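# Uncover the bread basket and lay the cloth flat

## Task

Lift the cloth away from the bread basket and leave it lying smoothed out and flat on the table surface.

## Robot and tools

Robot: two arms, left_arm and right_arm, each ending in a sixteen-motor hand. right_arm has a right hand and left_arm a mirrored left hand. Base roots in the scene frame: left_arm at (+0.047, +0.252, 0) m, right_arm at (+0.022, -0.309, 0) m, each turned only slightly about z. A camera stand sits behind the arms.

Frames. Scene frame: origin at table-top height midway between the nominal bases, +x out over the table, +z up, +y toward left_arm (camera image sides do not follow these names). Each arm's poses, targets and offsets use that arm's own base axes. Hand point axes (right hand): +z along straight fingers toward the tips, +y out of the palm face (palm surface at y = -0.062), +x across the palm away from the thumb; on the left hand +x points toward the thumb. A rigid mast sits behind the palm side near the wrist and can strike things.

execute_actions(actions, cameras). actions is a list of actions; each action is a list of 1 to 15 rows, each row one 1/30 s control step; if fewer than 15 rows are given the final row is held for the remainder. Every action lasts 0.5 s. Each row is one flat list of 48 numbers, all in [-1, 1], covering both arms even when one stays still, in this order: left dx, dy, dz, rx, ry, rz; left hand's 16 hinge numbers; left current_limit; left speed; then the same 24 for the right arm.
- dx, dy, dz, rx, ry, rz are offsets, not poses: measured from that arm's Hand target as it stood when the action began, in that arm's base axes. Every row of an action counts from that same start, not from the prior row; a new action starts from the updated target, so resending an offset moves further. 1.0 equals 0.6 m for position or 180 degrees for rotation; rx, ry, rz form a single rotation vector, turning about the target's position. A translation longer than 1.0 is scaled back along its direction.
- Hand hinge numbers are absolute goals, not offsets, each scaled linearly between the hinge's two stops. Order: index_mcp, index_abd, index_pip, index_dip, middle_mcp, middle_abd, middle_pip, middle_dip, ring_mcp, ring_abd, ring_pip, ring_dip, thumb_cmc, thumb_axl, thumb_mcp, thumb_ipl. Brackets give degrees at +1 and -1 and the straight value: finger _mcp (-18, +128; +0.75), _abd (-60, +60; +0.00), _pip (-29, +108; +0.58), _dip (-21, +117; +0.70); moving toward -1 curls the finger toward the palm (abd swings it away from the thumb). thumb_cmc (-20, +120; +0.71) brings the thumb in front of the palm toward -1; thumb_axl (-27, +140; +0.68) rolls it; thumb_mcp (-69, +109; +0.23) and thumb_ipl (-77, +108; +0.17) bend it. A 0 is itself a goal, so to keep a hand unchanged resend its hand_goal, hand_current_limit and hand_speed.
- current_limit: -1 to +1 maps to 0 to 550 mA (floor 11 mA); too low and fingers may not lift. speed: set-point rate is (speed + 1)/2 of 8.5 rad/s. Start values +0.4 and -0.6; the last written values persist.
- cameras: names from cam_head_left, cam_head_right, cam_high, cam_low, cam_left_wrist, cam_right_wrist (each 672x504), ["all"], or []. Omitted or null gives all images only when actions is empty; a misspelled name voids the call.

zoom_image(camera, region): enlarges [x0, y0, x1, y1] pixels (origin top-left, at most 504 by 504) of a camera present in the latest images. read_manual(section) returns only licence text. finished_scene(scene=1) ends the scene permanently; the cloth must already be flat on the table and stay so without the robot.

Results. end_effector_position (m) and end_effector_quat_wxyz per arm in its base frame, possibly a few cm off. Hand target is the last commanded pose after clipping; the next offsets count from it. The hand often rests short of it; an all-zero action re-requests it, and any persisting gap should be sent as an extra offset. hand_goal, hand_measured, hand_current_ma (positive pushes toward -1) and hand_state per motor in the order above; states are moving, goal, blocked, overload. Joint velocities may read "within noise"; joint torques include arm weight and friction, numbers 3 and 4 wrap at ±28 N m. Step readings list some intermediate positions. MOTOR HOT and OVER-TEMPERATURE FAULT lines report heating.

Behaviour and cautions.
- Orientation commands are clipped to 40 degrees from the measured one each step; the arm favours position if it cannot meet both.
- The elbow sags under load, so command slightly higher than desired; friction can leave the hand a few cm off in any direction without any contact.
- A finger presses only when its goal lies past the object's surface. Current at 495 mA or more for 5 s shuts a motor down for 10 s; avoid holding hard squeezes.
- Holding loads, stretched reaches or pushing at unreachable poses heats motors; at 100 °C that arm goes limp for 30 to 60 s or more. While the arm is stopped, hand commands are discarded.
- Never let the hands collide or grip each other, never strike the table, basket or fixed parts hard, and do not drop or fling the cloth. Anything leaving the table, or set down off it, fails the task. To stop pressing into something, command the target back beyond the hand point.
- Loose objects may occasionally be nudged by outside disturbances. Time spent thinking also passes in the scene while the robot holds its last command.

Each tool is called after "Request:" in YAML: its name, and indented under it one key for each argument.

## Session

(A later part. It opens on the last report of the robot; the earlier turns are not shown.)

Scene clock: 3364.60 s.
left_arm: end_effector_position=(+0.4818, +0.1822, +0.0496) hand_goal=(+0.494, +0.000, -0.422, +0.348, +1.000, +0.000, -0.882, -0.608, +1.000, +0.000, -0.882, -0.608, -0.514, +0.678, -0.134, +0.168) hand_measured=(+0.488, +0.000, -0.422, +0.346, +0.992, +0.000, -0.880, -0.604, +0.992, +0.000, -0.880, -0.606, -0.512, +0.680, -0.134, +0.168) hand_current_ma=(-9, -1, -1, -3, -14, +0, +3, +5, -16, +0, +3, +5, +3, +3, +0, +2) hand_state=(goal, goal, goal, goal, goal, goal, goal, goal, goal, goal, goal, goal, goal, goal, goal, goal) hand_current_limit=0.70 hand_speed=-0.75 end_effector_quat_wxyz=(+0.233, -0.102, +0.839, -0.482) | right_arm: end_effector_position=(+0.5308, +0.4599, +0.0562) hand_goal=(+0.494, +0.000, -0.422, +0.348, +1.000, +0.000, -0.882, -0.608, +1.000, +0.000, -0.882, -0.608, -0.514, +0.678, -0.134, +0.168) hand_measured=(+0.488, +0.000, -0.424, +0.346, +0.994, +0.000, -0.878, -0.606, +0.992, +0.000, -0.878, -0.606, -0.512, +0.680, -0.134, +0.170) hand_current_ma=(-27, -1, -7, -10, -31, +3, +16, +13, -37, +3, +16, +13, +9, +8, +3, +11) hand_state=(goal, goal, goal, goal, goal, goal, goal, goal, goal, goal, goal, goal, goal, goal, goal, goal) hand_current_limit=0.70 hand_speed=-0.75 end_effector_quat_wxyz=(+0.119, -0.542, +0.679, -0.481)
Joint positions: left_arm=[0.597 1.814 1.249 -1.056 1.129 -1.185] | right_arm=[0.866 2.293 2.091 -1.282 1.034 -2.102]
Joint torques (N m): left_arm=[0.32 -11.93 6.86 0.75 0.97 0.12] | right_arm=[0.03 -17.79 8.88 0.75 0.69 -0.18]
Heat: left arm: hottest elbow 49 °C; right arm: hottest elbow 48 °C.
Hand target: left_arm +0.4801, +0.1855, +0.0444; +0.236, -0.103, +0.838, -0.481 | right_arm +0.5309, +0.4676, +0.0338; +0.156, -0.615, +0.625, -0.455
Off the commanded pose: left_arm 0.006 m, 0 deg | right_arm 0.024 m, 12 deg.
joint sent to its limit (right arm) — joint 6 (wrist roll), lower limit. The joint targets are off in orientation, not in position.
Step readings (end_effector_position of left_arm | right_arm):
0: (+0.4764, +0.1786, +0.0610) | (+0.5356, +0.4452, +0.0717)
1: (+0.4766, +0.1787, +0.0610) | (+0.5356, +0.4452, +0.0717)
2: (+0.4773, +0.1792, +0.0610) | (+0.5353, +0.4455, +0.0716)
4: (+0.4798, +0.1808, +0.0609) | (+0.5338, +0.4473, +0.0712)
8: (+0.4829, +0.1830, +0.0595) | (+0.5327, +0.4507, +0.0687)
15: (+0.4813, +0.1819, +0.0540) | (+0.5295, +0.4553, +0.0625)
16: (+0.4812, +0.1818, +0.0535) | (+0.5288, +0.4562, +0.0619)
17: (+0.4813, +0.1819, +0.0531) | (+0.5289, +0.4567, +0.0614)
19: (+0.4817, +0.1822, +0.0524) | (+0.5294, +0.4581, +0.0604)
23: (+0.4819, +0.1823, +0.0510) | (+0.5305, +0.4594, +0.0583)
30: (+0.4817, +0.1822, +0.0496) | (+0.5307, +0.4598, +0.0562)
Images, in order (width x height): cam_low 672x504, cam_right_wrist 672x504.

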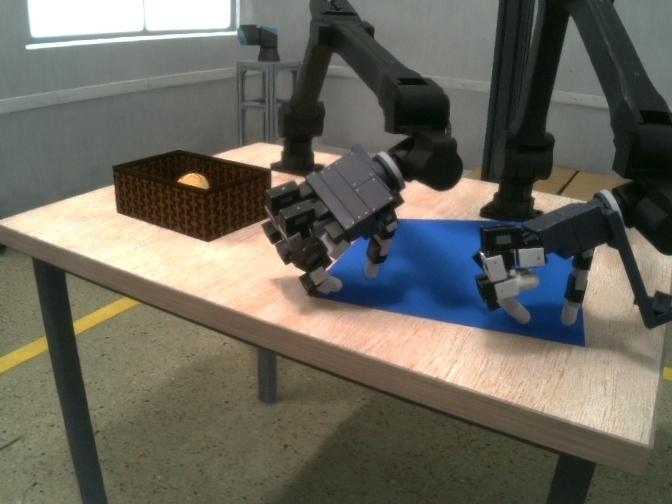

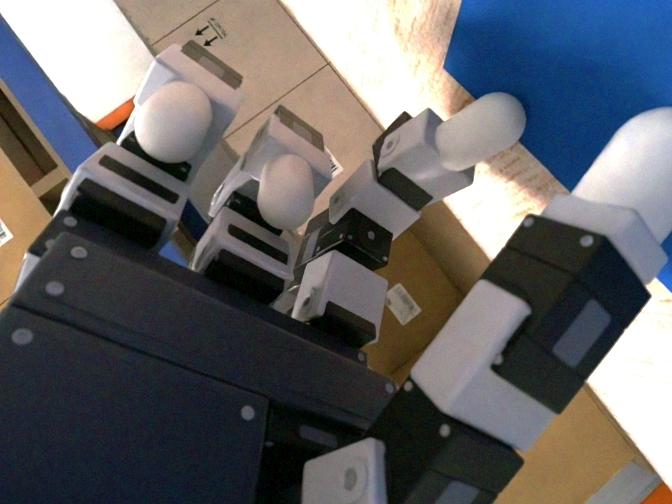

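Request:
execute_actions:
  actions:
    - [[0.0,0,-0.016,0,0,0,0.493,0,-0.423,0.348,1,0,-0.883,-0.609,1,0,-0.883,-0.609,-0.514,0.678,-0.135,0.168,0.7,-0.75,0,0.0,-0.026,0,0,0.0,0.493,0,-0.423,0.348,1,0,-0.883,-0.609,1,0,-0.883,-0.609,-0.514,0.678,-0.135,0.168,0.7,-0.75]]
    - [[0.05,0.006,-0.002,0,0,0,0.493,0,-0.423,0.348,1,0,-0.883,-0.609,1,0,-0.883,-0.609,-0.514,0.678,-0.135,0.168,0.7,-0.75,0.025,-0.01,0,0,0,0.0,0.493,0,-0.423,0.348,1,0,-0.883,-0.609,1,0,-0.883,-0.609,-0.514,0.678,-0.135,0.168,0.7,-0.75]]
    - [[0.05,0.006,0.004,0,0,0,0.493,0,-0.423,0.348,1,0,-0.883,-0.609,1,0,-0.883,-0.609,-0.514,0.678,-0.135,0.168,0.7,-0.75,0.025,-0.01,0,0,0,0.0,0.493,0,-0.423,0.348,1,0,-0.883,-0.609,1,0,-0.883,-0.609,-0.514,0.678,-0.135,0.168,0.7,-0.75]]
  cameras: ["cam_low","cam_high"]

Request:
zoom_image:
  camera: "cam_high"
  region: [340, 200, 540, 400]

Scene clock: 3373.63 s.
left_arm: end_effector_position=(+0.5181, +0.1849, +0.0422) hand_goal=(+0.494, +0.000, -0.422, +0.348, +1.000, +0.000, -0.882, -0.608, +1.000, +0.000, -0.882, -0.608, -0.514, +0.678, -0.134, +0.168) hand_measured=(+0.480, +0.004, -0.452, +0.326, +0.992, +0.000, -0.880, -0.604, +0.992, +0.000, -0.880, -0.606, -0.490, +0.686, -0.130, +0.170) hand_current_ma=(-31, +4, -83, -54, -14, +0, +3, +5, -16, +0, +3, +5, +63, +20, +7, +2) hand_state=(goal, goal, blocked, blocked, goal, goal, goal, goal, goal, goal, goal, goal, blocked, goal, goal, goal) hand_current_limit=0.70 hand_speed=-0.75 end_effector_quat_wxyz=(+0.222, -0.126, +0.833, -0.490) | right_arm: end_effector_position=(+0.5493, +0.4594, +0.0467) hand_goal=(+0.494, +0.000, -0.422, +0.348, +1.000, +0.000, -0.882, -0.608, +1.000, +0.000, -0.882, -0.608, -0.514, +0.678, -0.134, +0.168) hand_measured=(+0.462, -0.004, -0.454, +0.332, +0.994, +0.000, -0.878, -0.606, +0.992, +0.000, -0.878, -0.606, -0.512, +0.680, -0.134, +0.170) hand_current_ma=(-163, -13, -147, -72, -31, +3, +16, +13, -37, +3, +16, +13, +9, +8, +3, +11) hand_state=(blocked, goal, blocked, goal, goal, goal, goal, goal, goal, goal, goal, goal, goal, goal, goal, goal) hand_current_limit=0.70 hand_speed=-0.75 end_effector_quat_wxyz=(+0.126, -0.530, +0.687, -0.481)
Joint positions: left_arm=[0.564 1.894 1.346 -1 1.136 -1.322] | right_arm=[0.846 2.326 2.124 -1.256 1.038 -2.102]
Joint torques (N m): left_arm=[-1.2 -10.81 11.41 1.54 0.69 0.32] | right_arm=[-1.49 -16.62 10.65 0.03 0.68 -0.18]
Heat: left arm: hottest elbow 49 °C; right arm: hottest elbow 49 °C.
Hand target: left_arm +0.5400, +0.1926, +0.0359; +0.235, -0.103, +0.838, -0.481 | right_arm +0.5609, +0.4556, +0.0182; +0.156, -0.615, +0.625, -0.455
Off the commanded pose: left_arm 0.024 m, 3 deg | right_arm 0.031 m, 13 deg.
joint sent to its limit (right arm) — joint 6 (wrist roll), lower limit. The joint targets are off in orientation, not in position.
Step readings (end_effector_position of left_arm | right_arm):
0: (+0.4818, +0.1822, +0.0496) | (+0.5308, +0.4599, +0.0562)
1: (+0.4819, +0.1823, +0.0496) | (+0.5308, +0.4600, +0.0562)
2: (+0.4822, +0.1825, +0.0492) | (+0.5312, +0.4604, +0.0559)
4: (+0.4828, +0.1829, +0.0479) | (+0.5324, +0.4619, +0.0548)
8: (+0.4832, +0.1825, +0.0453) | (+0.5338, +0.4638, +0.0516)
15: (+0.4834, +0.1825, +0.0454) | (+0.5342, +0.4641, +0.0504)
16: (+0.4834, +0.1825, +0.0452) | (+0.5342, +0.4641, +0.0504)
17: (+0.4836, +0.1826, +0.0445) | (+0.5342, +0.4641, +0.0501)
19: (+0.4845, +0.1815, +0.0426) | (+0.5342, +0.4640, +0.0496)
23: (+0.4881, +0.1803, +0.0417) | (+0.5347, +0.4632, +0.0489)
30: (+0.4892, +0.1811, +0.0415) | (+0.5356, +0.4622, +0.0486)
31: (+0.4896, +0.1811, +0.0417) | (+0.5358, +0.4619, +0.0484)
32: (+0.4906, +0.1814, +0.0417) | (+0.5367, +0.4612, +0.0485)
34: (+0.4965, +0.1830, +0.0419) | (+0.5385, +0.4614, +0.0481)
38: (+0.5124, +0.1854, +0.0424) | (+0.5441, +0.4601, +0.0469)
45: (+0.5181, +0.1848, +0.0424) | (+0.5490, +0.4591, +0.0469)
Images, in order (width x height): cam_high 672x504, cam_low 672x504.

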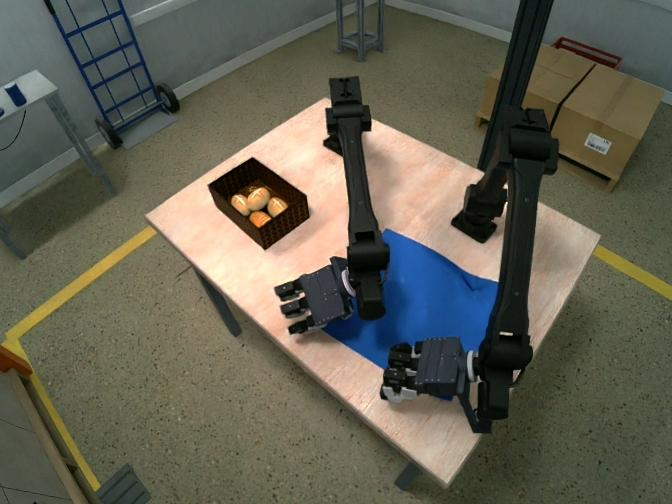

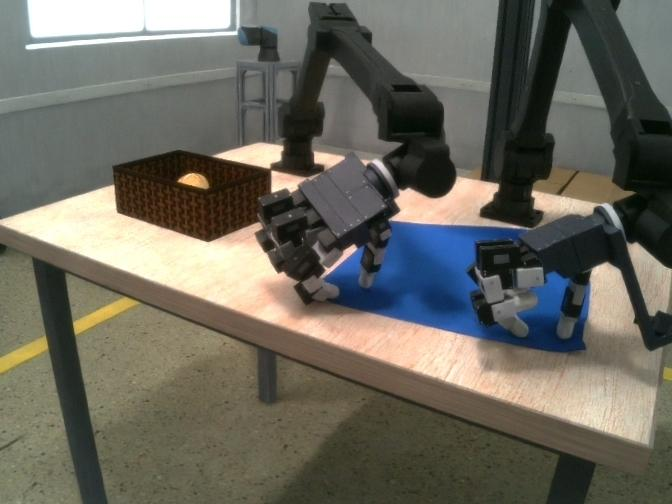

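Scaled by 2.520 from the camera's 672x504 image, which has a finer 960x720 frame.

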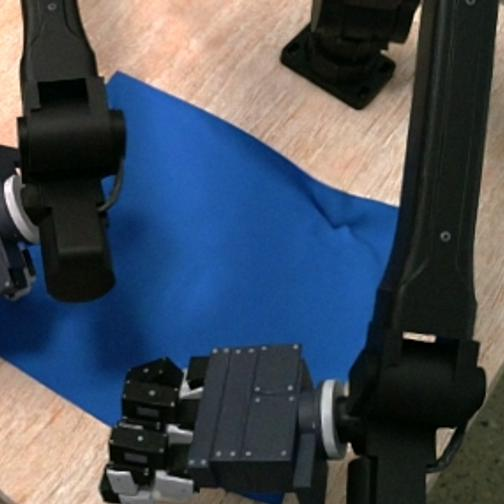

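Request:
execute_actions:
  actions:
    - [[0.05,0.008,0.004,0,0,0,0.493,0,-0.423,0.348,1,0,-0.883,-0.609,1,0,-0.883,-0.609,-0.514,0.678,-0.135,0.168,0.7,-0.75,0.02,-0.012,0.006,0,0,0.0,0.493,0,-0.423,0.348,1,0,-0.883,-0.609,1,0,-0.883,-0.609,-0.514,0.678,-0.135,0.168,0.7,-0.75]]
    - [[0.04,0.01,0.004,0,0,0,0.493,0,-0.423,0.348,1,0,-0.883,-0.609,1,0,-0.883,-0.609,-0.514,0.678,-0.135,0.168,0.7,-0.75,0.015,-0.01,0.002,0,0,0.0,0.493,0,-0.423,0.348,1,0,-0.883,-0.609,1,0,-0.883,-0.609,-0.514,0.678,-0.135,0.168,0.7,-0.75]]
    - [[-0.015,0,0.045,0,0,0,0.493,0,-0.423,0.348,1,0,-0.883,-0.609,1,0,-0.883,-0.609,-0.514,0.678,-0.135,0.168,0.7,-0.75,-0.01,0,0.045,0,0,0.0,0.493,0,-0.423,0.348,1,0,-0.883,-0.609,1,0,-0.883,-0.609,-0.514,0.678,-0.135,0.168,0.7,-0.75]]
    - [[-0.0,0,0.1,0,0,0,0.493,0,-0.423,0.348,1,0,-0.883,-0.609,1,0,-0.883,-0.609,-0.514,0.678,-0.135,0.168,0.7,-0.75,-0.0,0,0.1,0,0,0,0.493,0,-0.423,0.348,1,0,-0.883,-0.609,1,0,-0.883,-0.609,-0.514,0.678,-0.135,0.168,0.7,-0.75]]
    - [[-0.1,0.12,0.05,0,0,0.05,0.493,0,-0.423,0.348,1,0,-0.883,-0.609,1,0,-0.883,-0.609,-0.514,0.678,-0.135,0.168,0.7,-0.75,-0.1,-0.13,0.05,0,0,0,0.493,0,-0.423,0.348,1,0,-0.883,-0.609,1,0,-0.883,-0.609,-0.514,0.678,-0.135,0.168,0.7,-0.75]]
    - [[-0.12,0.12,0.02,0,0,0.07,0.493,0,-0.423,0.348,1,0,-0.883,-0.609,1,0,-0.883,-0.609,-0.514,0.678,-0.135,0.168,0.7,-0.75,-0.12,-0.15,0.05,0,0,0,0.493,0,-0.423,0.348,1,0,-0.883,-0.609,1,0,-0.883,-0.609,-0.514,0.678,-0.135,0.168,0.7,-0.75]]
    - [[-0.12,0.12,0,0,0,0.07,0.493,0,-0.423,0.348,1,0,-0.883,-0.609,1,0,-0.883,-0.609,-0.514,0.678,-0.135,0.168,0.7,-0.75,-0.12,-0.1,0,0,0,0,0.493,0,-0.423,0.348,1,0,-0.883,-0.609,1,0,-0.883,-0.609,-0.514,0.678,-0.135,0.168,0.7,-0.75]]
  cameras: ["cam_head_left","cam_head_right","cam_low","cam_high"]

Request:
zoom_image:
  camera: "cam_low"
  region: [450, 190, 630, 340]

Request:
zoom_image:
  camera: "cam_head_right"
  region: [180, 270, 360, 420]

Request:
zoom_image:
  camera: "cam_high"
  region: [360, 210, 520, 370]

Scene clock: 3391.67 s.
left_arm: end_effector_position=(+0.3781, +0.4219, +0.1564) hand_goal=(+0.494, +0.000, -0.422, +0.348, +1.000, +0.000, -0.882, -0.608, +1.000, +0.000, -0.882, -0.608, -0.514, +0.678, -0.134, +0.168) hand_measured=(+0.486, +0.000, -0.424, +0.346, +0.992, +0.000, -0.880, -0.604, +0.992, +0.000, -0.880, -0.606, -0.512, +0.680, -0.134, +0.168) hand_current_ma=(-15, +0, -1, -3, -14, +0, +3, +5, -16, +0, +3, +5, +3, +4, +0, +0) hand_state=(goal, goal, goal, goal, goal, goal, goal, goal, goal, goal, goal, goal, goal, goal, goal, goal) hand_current_limit=0.70 hand_speed=-0.75 end_effector_quat_wxyz=(+0.358, -0.352, +0.769, -0.395) | right_arm: end_effector_position=(+0.3731, +0.2103, +0.1684) hand_goal=(+0.494, +0.000, -0.422, +0.348, +1.000, +0.000, -0.882, -0.608, +1.000, +0.000, -0.882, -0.608, -0.514, +0.678, -0.134, +0.168) hand_measured=(+0.490, +0.002, -0.424, +0.346, +0.994, +0.000, -0.878, -0.606, +0.992, +0.000, -0.878, -0.606, -0.508, +0.680, -0.134, +0.170) hand_current_ma=(-19, +7, -7, -10, -28, +3, +16, +13, -34, +3, +16, +13, +24, +8, +2, +11) hand_state=(goal, goal, goal, goal, goal, goal, goal, goal, goal, goal, goal, goal, goal, goal, goal, goal) hand_current_limit=0.70 hand_speed=-0.75 end_effector_quat_wxyz=(+0.083, -0.515, +0.684, -0.511)
Joint positions: left_arm=[1.05 1.742 1.452 -1.044 1.11 -1.527] | right_arm=[0.785 1.499 1.195 -1.226 1.088 -2.101]
Joint torques (N m): left_arm=[-0.79 -14.97 8.69 1.26 1.01 -0.06] | right_arm=[0.26 -10.46 7.19 0.65 0.85 -0.2]
Heat: left arm: hottest elbow 50 °C; right arm: hottest elbow 51 °C.
Hand target: left_arm +0.3810, +0.4195, +0.1698; +0.367, -0.345, +0.771, -0.390 | right_arm +0.3719, +0.2144, +0.1701; +0.156, -0.615, +0.625, -0.455
Off the commanded pose: left_arm 0.014 m, 1 deg | right_arm 0.005 m, 17 deg.
joint sent to its limit (right arm) — joint 6 (wrist roll), lower limit. The joint targets are off in orientation, not in position.
Step readings (end_effector_position of left_arm | right_arm):
0: (+0.5182, +0.1849, +0.0423) | (+0.5493, +0.4594, +0.0467)
1: (+0.5184, +0.1851, +0.0424) | (+0.5494, +0.4595, +0.0469)
2: (+0.5195, +0.1856, +0.0425) | (+0.5499, +0.4593, +0.0472)
4: (+0.5257, +0.1875, +0.0426) | (+0.5519, +0.4595, +0.0471)
8: (+0.5418, +0.1900, +0.0430) | (+0.5578, +0.4579, +0.0472)
15: (+0.5483, +0.1893, +0.0433) | (+0.5622, +0.4551, +0.0474)
16: (+0.5487, +0.1895, +0.0434) | (+0.5622, +0.4551, +0.0474)
17: (+0.5498, +0.1899, +0.0437) | (+0.5623, +0.4553, +0.0476)
19: (+0.5554, +0.1919, +0.0436) | (+0.5633, +0.4551, +0.0476)
23: (+0.5686, +0.1943, +0.0439) | (+0.5663, +0.4540, +0.0476)
30: (+0.5743, +0.1956, +0.0444) | (+0.5698, +0.4517, +0.0475)
31: (+0.5742, +0.1955, +0.0443) | (+0.5698, +0.4517, +0.0479)
32: (+0.5736, +0.1952, +0.0445) | (+0.5695, +0.4513, +0.0483)
34: (+0.5724, +0.1946, +0.0449) | (+0.5677, +0.4495, +0.0492)
38: (+0.5703, +0.1935, +0.0454) | (+0.5656, +0.4460, +0.0502)
45: (+0.5692, +0.1929, +0.0455) | (+0.5643, +0.4442, +0.0513)
46: (+0.5692, +0.1930, +0.0460) | (+0.5642, +0.4440, +0.0517)
47: (+0.5682, +0.1928, +0.0477) | (+0.5636, +0.4433, +0.0536)
49: (+0.5641, +0.1913, +0.0521) | (+0.5612, +0.4405, +0.0588)
53: (+0.5614, +0.1898, +0.0708) | (+0.5621, +0.4402, +0.0742)
60: (+0.5690, +0.1942, +0.1026) | (+0.5644, +0.4424, +0.0908)
61: (+0.5691, +0.1948, +0.1037) | (+0.5641, +0.4417, +0.0915)
62: (+0.5684, +0.1970, +0.1055) | (+0.5625, +0.4384, +0.0922)
64: (+0.5637, +0.2055, +0.1094) | (+0.5483, +0.4240, +0.0917)
68: (+0.5446, +0.2452, +0.1276) | (+0.5206, +0.3876, +0.0997)
75: (+0.5154, +0.2890, +0.1492) | (+0.5140, +0.3662, +0.1361)
76: (+0.5153, +0.2888, +0.1491) | (+0.5131, +0.3652, +0.1397)
77: (+0.5134, +0.2903, +0.1482) | (+0.5098, +0.3612, +0.1415)
79: (+0.5068, +0.2921, +0.1453) | (+0.4891, +0.3392, +0.1415)
83: (+0.4768, +0.3160, +0.1458) | (+0.4506, +0.2951, +0.1446)
90: (+0.4449, +0.3589, +0.1604) | (+0.4427, +0.2765, +0.1701)
91: (+0.4446, +0.3592, +0.1611) | (+0.4420, +0.2758, +0.1716)
92: (+0.4426, +0.3618, +0.1609) | (+0.4391, +0.2729, +0.1710)
94: (+0.4373, +0.3661, +0.1592) | (+0.4212, +0.2565, +0.1646)
98: (+0.4064, +0.3938, +0.1559) | (+0.3820, +0.2191, +0.1544)
105: (+0.3706, +0.4295, +0.1564) | (+0.3743, +0.2108, +0.1688)
Images, in order (width x height): cam_head_left 672x504, cam_head_right 672x504, cam_high 672x504, cam_low 672x504.

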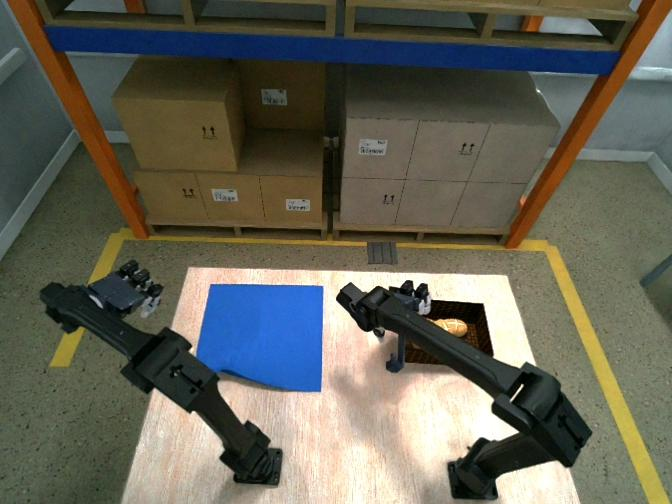

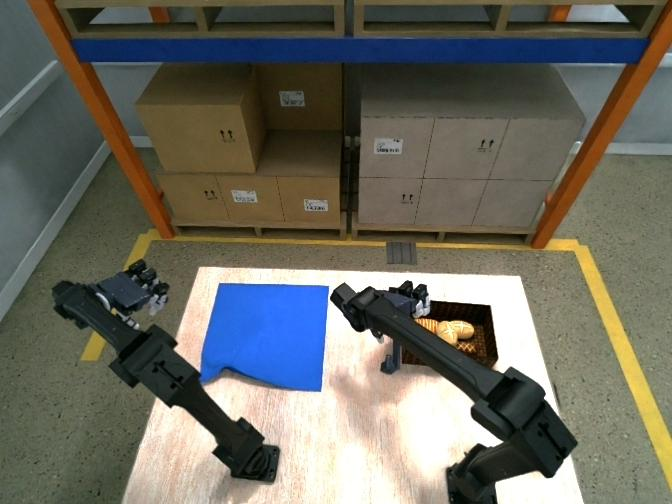

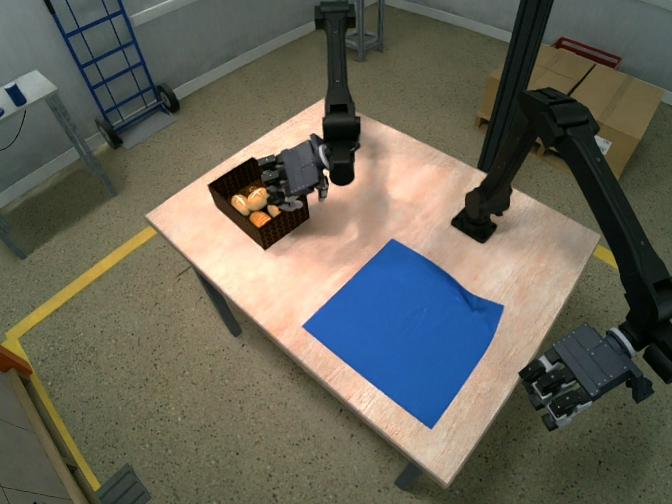

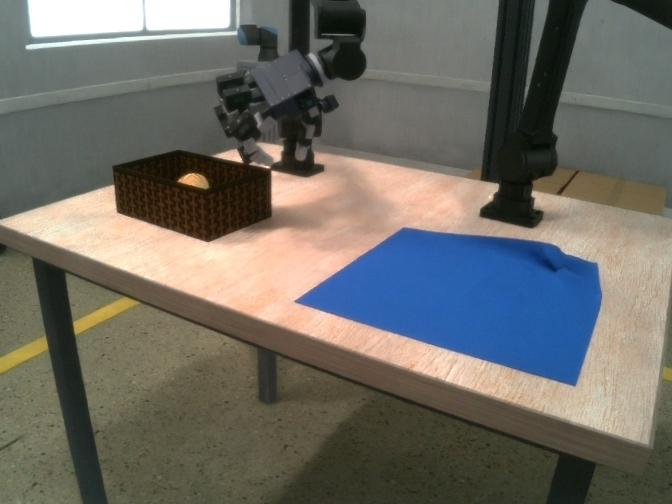

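Scaled by 2.800 from the camera's 672x504 image, which has a finer 960x720 frame.

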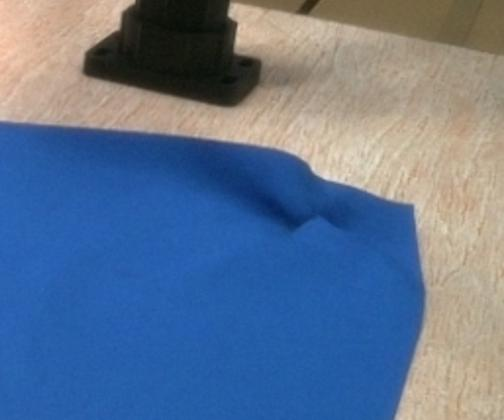

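Scaled by 2.800 from the camera's 672x504 image, which has a finer 960x720 frame.

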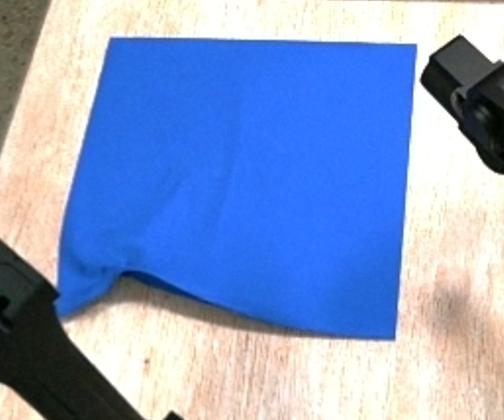

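Scaled by 3.150 from the camera's 672x504 image, which has a finer 960x720 frame.

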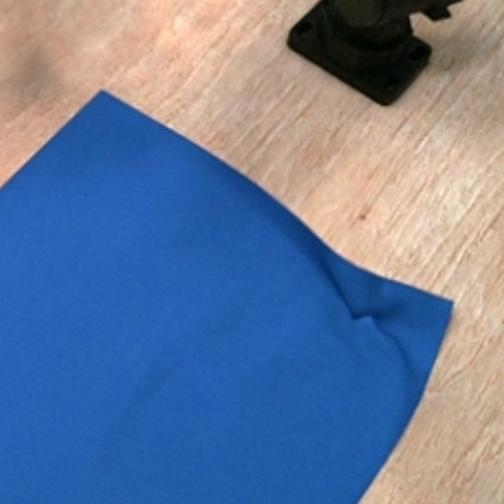

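Request:
execute_actions:
  actions:
    - [[-0.05,-0.12,-0.03,0,0,0,0.493,0,-0.423,0.348,1,0,-0.883,-0.609,1,0,-0.883,-0.609,-0.514,0.678,-0.135,0.168,0.7,-0.75,0,0,0,0,0,0,0.493,0,-0.423,0.348,1,0,-0.883,-0.609,1,0,-0.883,-0.609,-0.514,0.678,-0.135,0.168,0.7,-0.75]]
    - [[-0.05,-0.12,-0.03,0,0,0,0.493,0,-0.423,0.348,1,0,-0.883,-0.609,1,0,-0.883,-0.609,-0.514,0.678,-0.135,0.168,0.7,-0.75,0,0,0,0,0,0,0.493,0,-0.423,0.348,1,0,-0.883,-0.609,1,0,-0.883,-0.609,-0.514,0.678,-0.135,0.168,0.7,-0.75]]
    - [[-0.06,-0.128,-0.06,0,0,0,0.493,0,-0.423,0.348,1,0,-0.883,-0.609,1,0,-0.883,-0.609,-0.514,0.678,-0.135,0.168,0.7,-0.75,0,0,0,0,0,0,0.493,0,-0.423,0.348,1,0,-0.883,-0.609,1,0,-0.883,-0.609,-0.514,0.678,-0.135,0.168,0.7,-0.75]]
    - [[0,0,-0.05,0,0,0,0.493,0,-0.423,0.348,1,0,-0.883,-0.609,1,0,-0.883,-0.609,-0.514,0.678,-0.135,0.168,0.7,-0.75,0,0,0,0,0,0,0.493,0,-0.423,0.348,1,0,-0.883,-0.609,1,0,-0.883,-0.609,-0.514,0.678,-0.135,0.168,0.7,-0.75]]
  cameras: ["cam_left_wrist","cam_low","cam_high"]

Request:
zoom_image:
  camera: "cam_low"
  region: [450, 190, 630, 340]

Scene clock: 3414.23 s.
left_arm: end_effector_position=(+0.2831, +0.2009, +0.0695) hand_goal=(+0.494, +0.000, -0.422, +0.348, +1.000, +0.000, -0.882, -0.608, +1.000, +0.000, -0.882, -0.608, -0.514, +0.678, -0.134, +0.168) hand_measured=(+0.486, +0.000, -0.424, +0.346, +0.992, +0.000, -0.880, -0.604, +0.992, +0.000, -0.880, -0.606, -0.514, +0.680, -0.134, +0.168) hand_current_ma=(-15, +0, -1, -3, -14, +0, +3, +5, -16, +0, +3, +5, +1, +2, +0, +0) hand_state=(goal, goal, goal, goal, goal, goal, goal, goal, goal, goal, goal, goal, goal, goal, goal, goal) hand_current_limit=0.70 hand_speed=-0.75 end_effector_quat_wxyz=(+0.368, -0.346, +0.771, -0.388) | right_arm: end_effector_position=(+0.3736, +0.2108, +0.1683) hand_goal=(+0.494, +0.000, -0.422, +0.348, +1.000, +0.000, -0.882, -0.608, +1.000, +0.000, -0.882, -0.608, -0.514, +0.678, -0.134, +0.168) hand_measured=(+0.490, +0.002, -0.424, +0.346, +0.994, +0.000, -0.878, -0.606, +0.992, +0.000, -0.878, -0.606, -0.508, +0.680, -0.134, +0.170) hand_current_ma=(-19, +7, -7, -10, -28, +3, +16, +13, -34, +3, +16, +13, +24, +8, +2, +11) hand_state=(goal, goal, goal, goal, goal, goal, goal, goal, goal, goal, goal, goal, goal, goal, goal, goal) hand_current_limit=0.70 hand_speed=-0.75 end_effector_quat_wxyz=(+0.084, -0.514, +0.684, -0.511)
Joint positions: left_arm=[0.956 1.204 0.596 -0.523 1.079 -1.723] | right_arm=[0.785 1.499 1.195 -1.223 1.088 -2.101]
Joint torques (N m): left_arm=[-0.97 -4.31 7.66 1.76 0.83 -0.06] | right_arm=[0.21 -10.58 7.1 0.62 0.82 -0.19]
Heat: left arm: hottest elbow 49 °C; right arm: hottest elbow 48 °C.
Hand target: left_arm +0.2850, +0.1987, +0.0678; +0.367, -0.345, +0.771, -0.390 | right_arm +0.3719, +0.2144, +0.1701; +0.156, -0.615, +0.625, -0.455
Off the commanded pose: left_arm 0.003 m, 0 deg | right_arm 0.004 m, 17 deg.
joint sent to its limit (right arm) — joint 6 (wrist roll), lower limit. The joint targets are off in orientation, not in position.
Step readings (end_effector_position of left_arm | right_arm):
0: (+0.3781, +0.4219, +0.1564) | (+0.3731, +0.2103, +0.1684)
1: (+0.3777, +0.4210, +0.1555) | (+0.3731, +0.2103, +0.1684)
2: (+0.3766, +0.4175, +0.1534) | (+0.3731, +0.2103, +0.1684)
4: (+0.3685, +0.3988, +0.1465) | (+0.3731, +0.2103, +0.1684)
8: (+0.3488, +0.3583, +0.1355) | (+0.3734, +0.2107, +0.1683)
15: (+0.3498, +0.3513, +0.1468) | (+0.3736, +0.2108, +0.1683)
16: (+0.3495, +0.3508, +0.1472) | (+0.3736, +0.2108, +0.1683)
17: (+0.3486, +0.3475, +0.1456) | (+0.3736, +0.2108, +0.1683)
19: (+0.3402, +0.3306, +0.1384) | (+0.3736, +0.2108, +0.1683)
23: (+0.3200, +0.2877, +0.1225) | (+0.3736, +0.2108, +0.1683)
30: (+0.3202, +0.2786, +0.1295) | (+0.3736, +0.2108, +0.1683)
31: (+0.3200, +0.2782, +0.1298) | (+0.3736, +0.2108, +0.1683)
32: (+0.3190, +0.2752, +0.1279) | (+0.3736, +0.2108, +0.1683)
34: (+0.3101, +0.2587, +0.1181) | (+0.3736, +0.2108, +0.1683)
38: (+0.2857, +0.2113, +0.0918) | (+0.3736, +0.2108, +0.1683)
45: (+0.2834, +0.2008, +0.0937) | (+0.3736, +0.2108, +0.1683)
46: (+0.2841, +0.2017, +0.0953) | (+0.3736, +0.2108, +0.1683)
47: (+0.2850, +0.2029, +0.0955) | (+0.3736, +0.2108, +0.1683)
49: (+0.2861, +0.2044, +0.0919) | (+0.3736, +0.2108, +0.1683)
53: (+0.2827, +0.2002, +0.0768) | (+0.3736, +0.2108, +0.1683)
60: (+0.2825, +0.2002, +0.0692) | (+0.3736, +0.2108, +0.1683)
Images, in order (width x height): cam_high 672x504, cam_low 672x504, cam_left_wrist 672x504.

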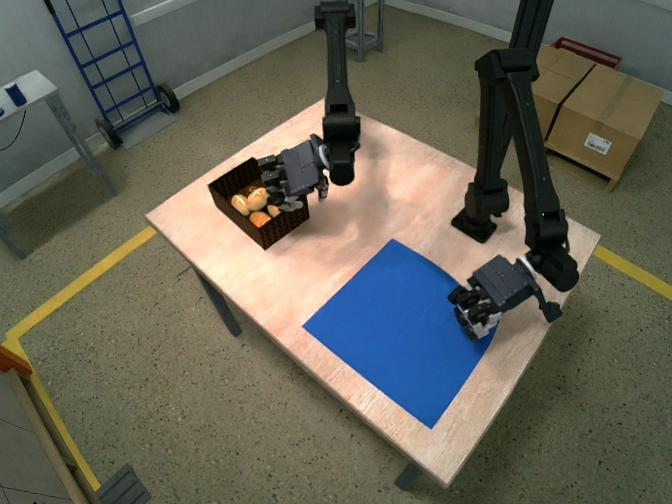

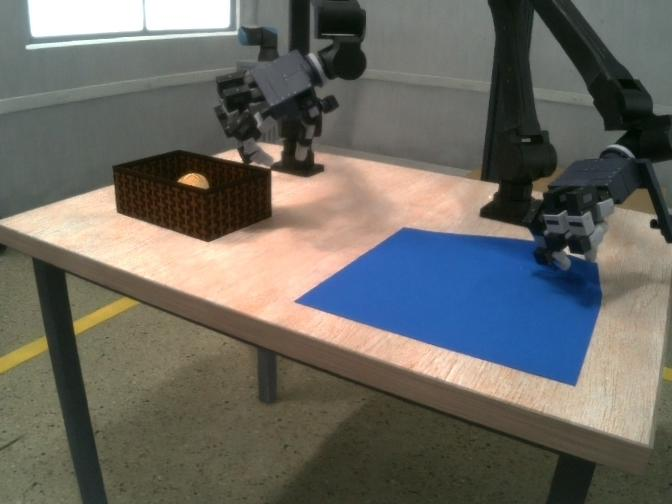

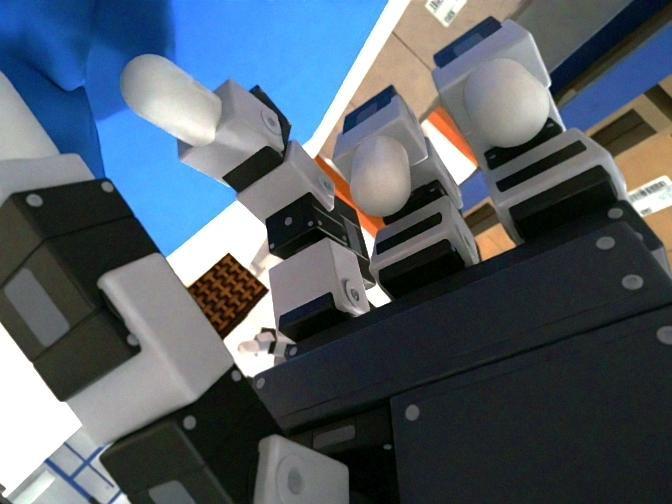

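Scaled by 2.800 from the camera's 672x504 image, which has a finer 960x720 frame.

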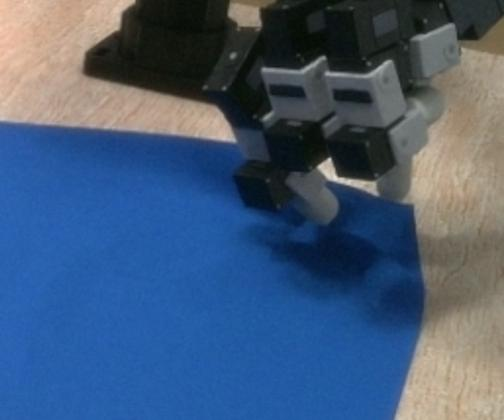

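Request:
execute_actions:
  actions:
    - [[0,0,-0.038,0,0,0,0.493,0,-0.423,0.348,1,0,-0.883,-0.609,1,0,-0.883,-0.609,-0.514,0.678,-0.135,0.168,0.7,-0.75,0,0,0,0,0,0,0.493,0,-0.423,0.348,1,0,-0.883,-0.609,1,0,-0.883,-0.609,-0.514,0.678,-0.135,0.168,0.7,-0.75]]
    - [[0,0,-0.012,0,0,0,0.493,0,-0.423,0.348,1,0,-0.883,-0.609,1,0,-0.883,-0.609,-0.514,0.678,-0.135,0.168,0.7,-0.75,0,0,0,0,0,0,0.493,0,-0.423,0.348,1,0,-0.883,-0.609,1,0,-0.883,-0.609,-0.514,0.678,-0.135,0.168,0.7,-0.75]]
    - [[-0.02,0.03,0,0,0,0,0.493,0,-0.423,0.348,1,0,-0.883,-0.609,1,0,-0.883,-0.609,-0.514,0.678,-0.135,0.168,0.7,-0.75,0,0,0,0,0,0,0.493,0,-0.423,0.348,1,0,-0.883,-0.609,1,0,-0.883,-0.609,-0.514,0.678,-0.135,0.168,0.7,-0.75]]
  cameras: ["cam_left_wrist","cam_low","cam_high"]

Request:
zoom_image:
  camera: "cam_low"
  region: [450, 190, 630, 340]

Request:
zoom_image:
  camera: "cam_high"
  region: [360, 210, 560, 370]

Scene clock: 3425.30 s.
left_arm: end_effector_position=(+0.2757, +0.2046, +0.0422) hand_goal=(+0.494, +0.000, -0.422, +0.348, +1.000, +0.000, -0.882, -0.608, +1.000, +0.000, -0.882, -0.608, -0.514, +0.678, -0.134, +0.168) hand_measured=(+0.524, -0.012, -0.436, +0.336, +0.992, +0.000, -0.880, -0.604, +0.992, +0.000, -0.880, -0.606, -0.514, +0.680, -0.134, +0.168) hand_current_ma=(+86, -20, -31, -26, -14, +0, +3, +5, -16, +0, +3, +5, +1, +2, +0, +0) hand_state=(blocked, goal, goal, goal, goal, goal, goal, goal, goal, goal, goal, goal, goal, goal, goal, goal) hand_current_limit=0.70 hand_speed=-0.75 end_effector_quat_wxyz=(+0.371, -0.336, +0.768, -0.400) | right_arm: end_effector_position=(+0.3736, +0.2108, +0.1683) hand_goal=(+0.494, +0.000, -0.422, +0.348, +1.000, +0.000, -0.882, -0.608, +1.000, +0.000, -0.882, -0.608, -0.514, +0.678, -0.134, +0.168) hand_measured=(+0.490, +0.002, -0.424, +0.346, +0.994, +0.000, -0.878, -0.606, +0.992, +0.000, -0.878, -0.606, -0.508, +0.680, -0.134, +0.170) hand_current_ma=(-19, +7, -7, -10, -28, +3, +16, +13, -34, +3, +16, +13, +24, +8, +2, +11) hand_state=(goal, goal, goal, goal, goal, goal, goal, goal, goal, goal, goal, goal, goal, goal, goal, goal) hand_current_limit=0.70 hand_speed=-0.75 end_effector_quat_wxyz=(+0.084, -0.514, +0.684, -0.511)
Joint positions: left_arm=[0.998 1.289 0.572 -0.506 1.125 -1.618] | right_arm=[0.785 1.499 1.195 -1.223 1.088 -2.101]
Joint torques (N m): left_arm=[1.03 -3.02 9.09 0.35 0.05 0.18] | right_arm=[0.15 -10.7 7.15 0.61 0.82 -0.19]
Heat: left arm: hottest elbow 49 °C; right arm: hottest elbow 47 °C.
Hand target: left_arm +0.2731, +0.2166, +0.0378; +0.367, -0.345, +0.771, -0.390 | right_arm +0.3719, +0.2144, +0.1701; +0.156, -0.615, +0.625, -0.455
Off the commanded pose: left_arm 0.013 m, 2 deg | right_arm 0.004 m, 17 deg.
joint sent to its limit (right arm) — joint 6 (wrist roll), lower limit. The joint targets are off in orientation, not in position.
Step readings (end_effector_position of left_arm | right_arm):
0: (+0.2831, +0.2008, +0.0695) | (+0.3736, +0.2108, +0.1683)
1: (+0.2832, +0.2010, +0.0694) | (+0.3736, +0.2108, +0.1683)
2: (+0.2835, +0.2013, +0.0687) | (+0.3736, +0.2108, +0.1683)
4: (+0.2845, +0.2028, +0.0652) | (+0.3736, +0.2108, +0.1683)
8: (+0.2829, +0.2005, +0.0526) | (+0.3736, +0.2108, +0.1683)
15: (+0.2830, +0.2006, +0.0470) | (+0.3736, +0.2108, +0.1683)
16: (+0.2832, +0.2009, +0.0471) | (+0.3736, +0.2108, +0.1683)
17: (+0.2835, +0.2013, +0.0472) | (+0.3736, +0.2108, +0.1683)
19: (+0.2843, +0.2024, +0.0466) | (+0.3736, +0.2108, +0.1683)
23: (+0.2849, +0.2024, +0.0450) | (+0.3736, +0.2108, +0.1683)
30: (+0.2851, +0.2024, +0.0448) | (+0.3736, +0.2108, +0.1683)
31: (+0.2851, +0.2023, +0.0448) | (+0.3736, +0.2108, +0.1683)
32: (+0.2849, +0.2019, +0.0445) | (+0.3736, +0.2108, +0.1683)
34: (+0.2826, +0.2008, +0.0430) | (+0.3736, +0.2108, +0.1683)
38: (+0.2769, +0.2038, +0.0421) | (+0.3736, +0.2108, +0.1683)
45: (+0.2757, +0.2046, +0.0421) | (+0.3736, +0.2108, +0.1683)
Images, in order (width x height): cam_high 672x504, cam_low 672x504, cam_left_wrist 672x504.

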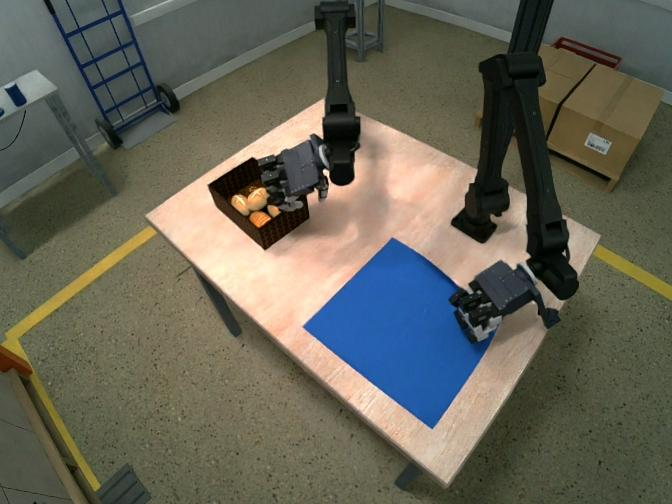

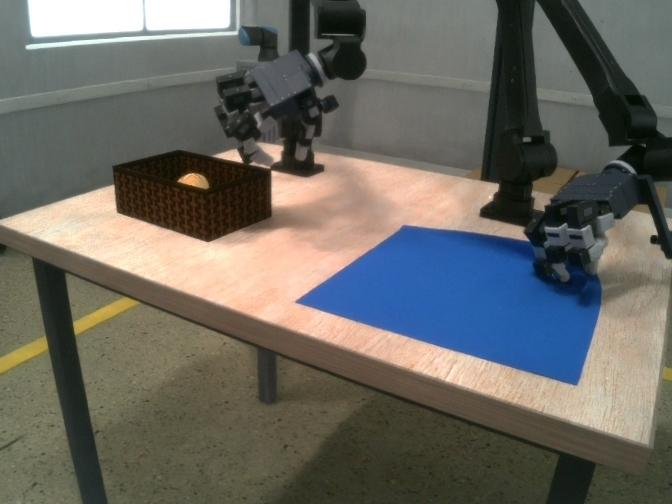

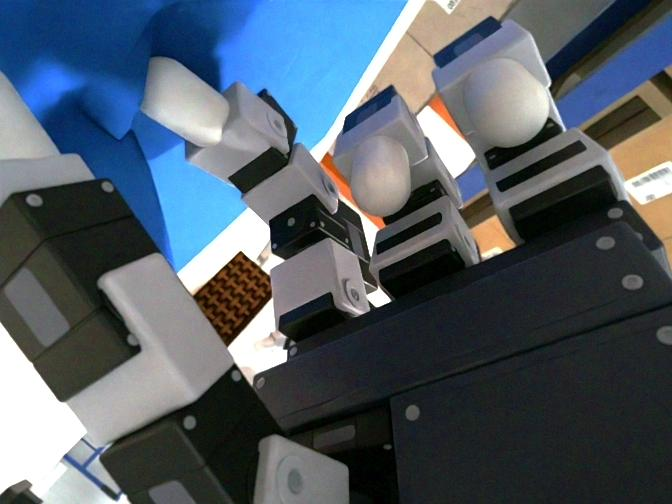

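Scaled by 2.800 from the camera's 672x504 image, which has a finer 960x720 frame.

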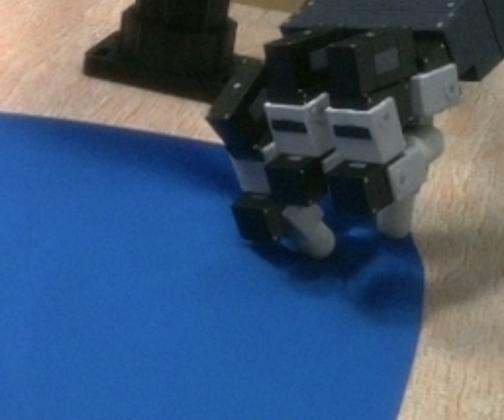

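Scaled by 2.520 from the camera's 672x504 image, which has a finer 960x720 frame.

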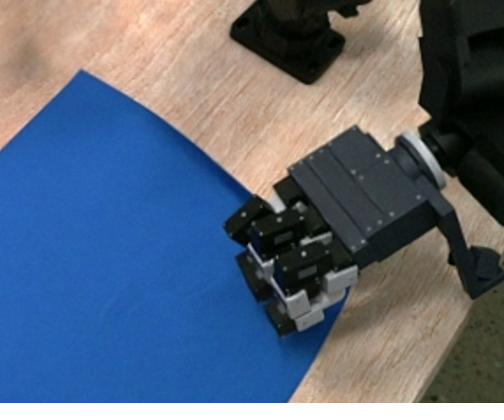

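Request:
execute_actions:
  actions:
    - [[-0.01,0.035,0.002,0,0,0,0.493,0,-0.423,0.348,1,0,-0.883,-0.609,1,0,-0.883,-0.609,-0.514,0.678,-0.135,0.168,0.7,-0.75,0,0,0,0,0,0,0.493,0,-0.423,0.348,1,0,-0.883,-0.609,1,0,-0.883,-0.609,-0.514,0.678,-0.135,0.168,0.7,-0.75]]
    - [[-0.01,0.03,0.002,0,0,0,0.493,0,-0.423,0.348,1,0,-0.883,-0.609,1,0,-0.883,-0.609,-0.514,0.678,-0.135,0.168,0.7,-0.75,0,0,0,0,0,0,0.493,0,-0.423,0.348,1,0,-0.883,-0.609,1,0,-0.883,-0.609,-0.514,0.678,-0.135,0.168,0.7,-0.75]]
  cameras: ["cam_left_wrist","cam_low","cam_high","cam_head_right"]

Request:
zoom_image:
  camera: "cam_low"
  region: [450, 190, 630, 340]

Request:
zoom_image:
  camera: "cam_head_right"
  region: [180, 270, 360, 420]

Scene clock: 3433.50 s.
left_arm: end_effector_position=(+0.2596, +0.2303, +0.0406) hand_goal=(+0.494, +0.000, -0.422, +0.348, +1.000, +0.000, -0.882, -0.608, +1.000, +0.000, -0.882, -0.608, -0.514, +0.678, -0.134, +0.168) hand_measured=(+0.532, +0.000, -0.438, +0.332, +0.992, +0.000, -0.880, -0.604, +0.992, +0.000, -0.880, -0.606, -0.512, +0.680, -0.138, +0.166) hand_current_ma=(+115, -1, -35, -35, -14, +0, +3, +5, -16, +0, +3, +5, +4, +2, -7, -2) hand_state=(blocked, goal, goal, goal, goal, goal, goal, goal, goal, goal, goal, goal, goal, goal, goal, goal) hand_current_limit=0.70 hand_speed=-0.75 end_effector_quat_wxyz=(+0.355, -0.355, +0.759, -0.414) | right_arm: end_effector_position=(+0.3736, +0.2108, +0.1683) hand_goal=(+0.494, +0.000, -0.422, +0.348, +1.000, +0.000, -0.882, -0.608, +1.000, +0.000, -0.882, -0.608, -0.514, +0.678, -0.134, +0.168) hand_measured=(+0.490, +0.002, -0.424, +0.346, +0.994, +0.000, -0.878, -0.606, +0.992, +0.000, -0.878, -0.606, -0.508, +0.680, -0.134, +0.170) hand_current_ma=(-19, +7, -7, -10, -28, +3, +16, +13, -34, +3, +16, +13, +24, +8, +2, +11) hand_state=(goal, goal, goal, goal, goal, goal, goal, goal, goal, goal, goal, goal, goal, goal, goal, goal) hand_current_limit=0.70 hand_speed=-0.75 end_effector_quat_wxyz=(+0.084, -0.514, +0.684, -0.511)
Joint positions: left_arm=[1.088 1.384 0.669 -0.724 1.149 -1.443] | right_arm=[0.785 1.499 1.195 -1.223 1.088 -2.101]
Joint torques (N m): left_arm=[1.32 -4.07 10.19 0.83 -0.04 0.48] | right_arm=[0.26 -10.7 7.1 0.61 0.81 -0.2]
Heat: left arm: hottest elbow 49 °C; right arm: hottest elbow 47 °C.
Hand target: left_arm +0.2611, +0.2557, +0.0402; +0.367, -0.345, +0.771, -0.390 | right_arm +0.3719, +0.2144, +0.1701; +0.156, -0.615, +0.625, -0.455
Off the commanded pose: left_arm 0.025 m, 3 deg | right_arm 0.004 m, 17 deg.
joint sent to its limit (right arm) — joint 6 (wrist roll), lower limit. The joint targets are off in orientation, not in position.
Step readings (end_effector_position of left_arm | right_arm):
0: (+0.2757, +0.2046, +0.0422) | (+0.3736, +0.2108, +0.1683)
1: (+0.2758, +0.2048, +0.0423) | (+0.3736, +0.2108, +0.1683)
2: (+0.2753, +0.2053, +0.0425) | (+0.3736, +0.2108, +0.1683)
4: (+0.2728, +0.2077, +0.0420) | (+0.3736, +0.2108, +0.1683)
8: (+0.2684, +0.2141, +0.0411) | (+0.3736, +0.2108, +0.1683)
15: (+0.2674, +0.2156, +0.0410) | (+0.3736, +0.2108, +0.1683)
16: (+0.2674, +0.2159, +0.0412) | (+0.3736, +0.2108, +0.1683)
17: (+0.2669, +0.2164, +0.0414) | (+0.3736, +0.2108, +0.1683)
19: (+0.2648, +0.2194, +0.0411) | (+0.3736, +0.2108, +0.1683)
23: (+0.2606, +0.2279, +0.0406) | (+0.3736, +0.2108, +0.1683)
30: (+0.2596, +0.2303, +0.0405) | (+0.3736, +0.2108, +0.1683)
Images, in order (width x height): cam_head_right 672x504, cam_high 672x504, cam_low 672x504, cam_left_wrist 672x504.

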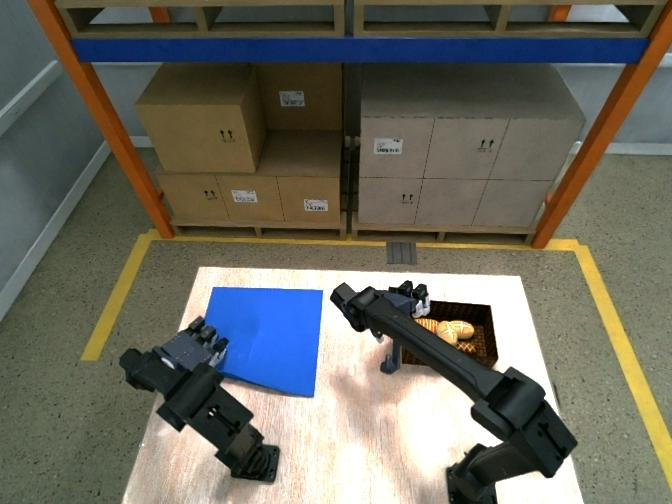

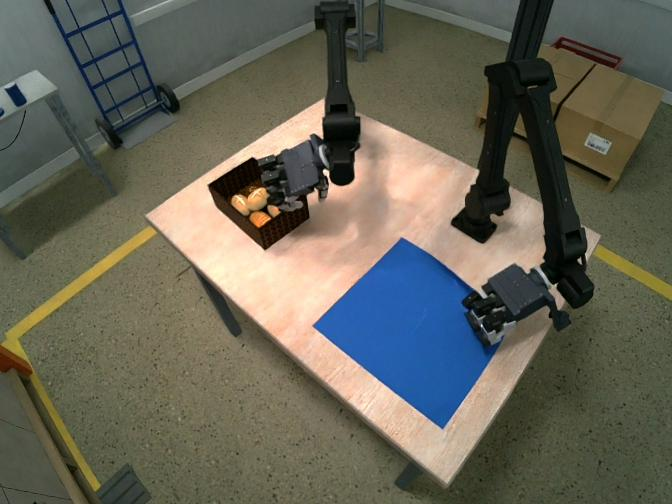

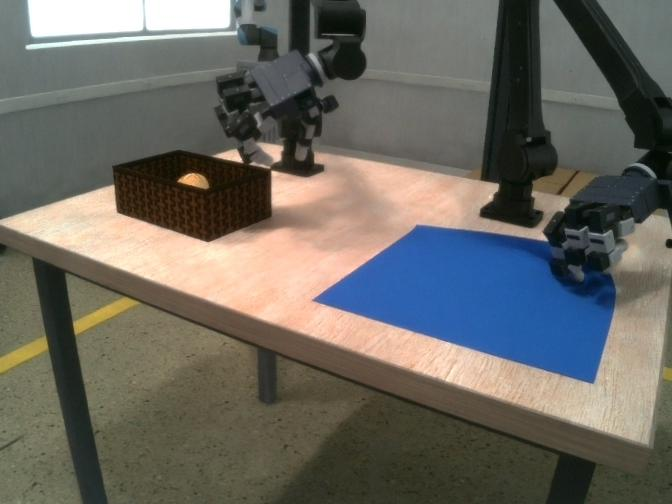

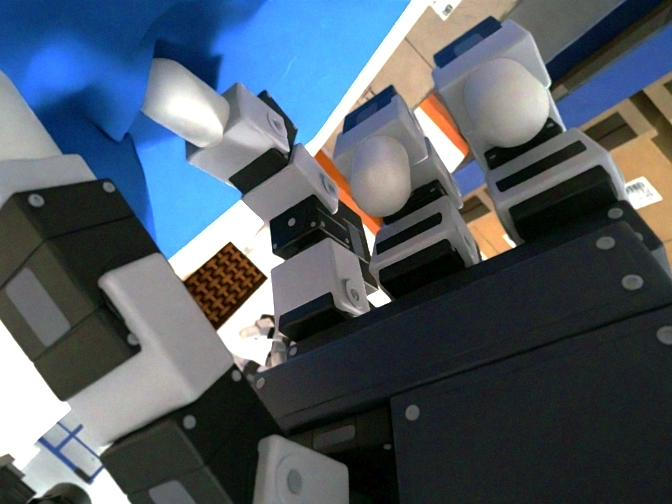

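Scaled by 2.800 from the camera's 672x504 image, which has a finer 960x720 frame.

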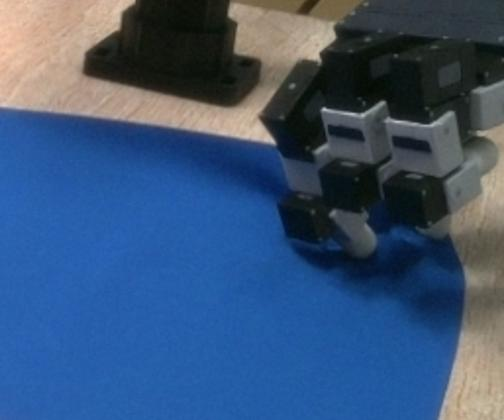

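Scaled by 2.800 from the camera's 672x504 image, which has a finer 960x720 frame.

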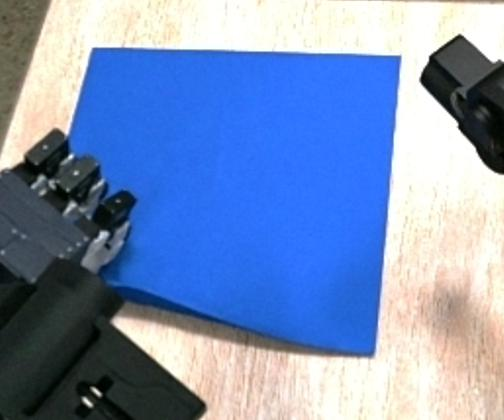

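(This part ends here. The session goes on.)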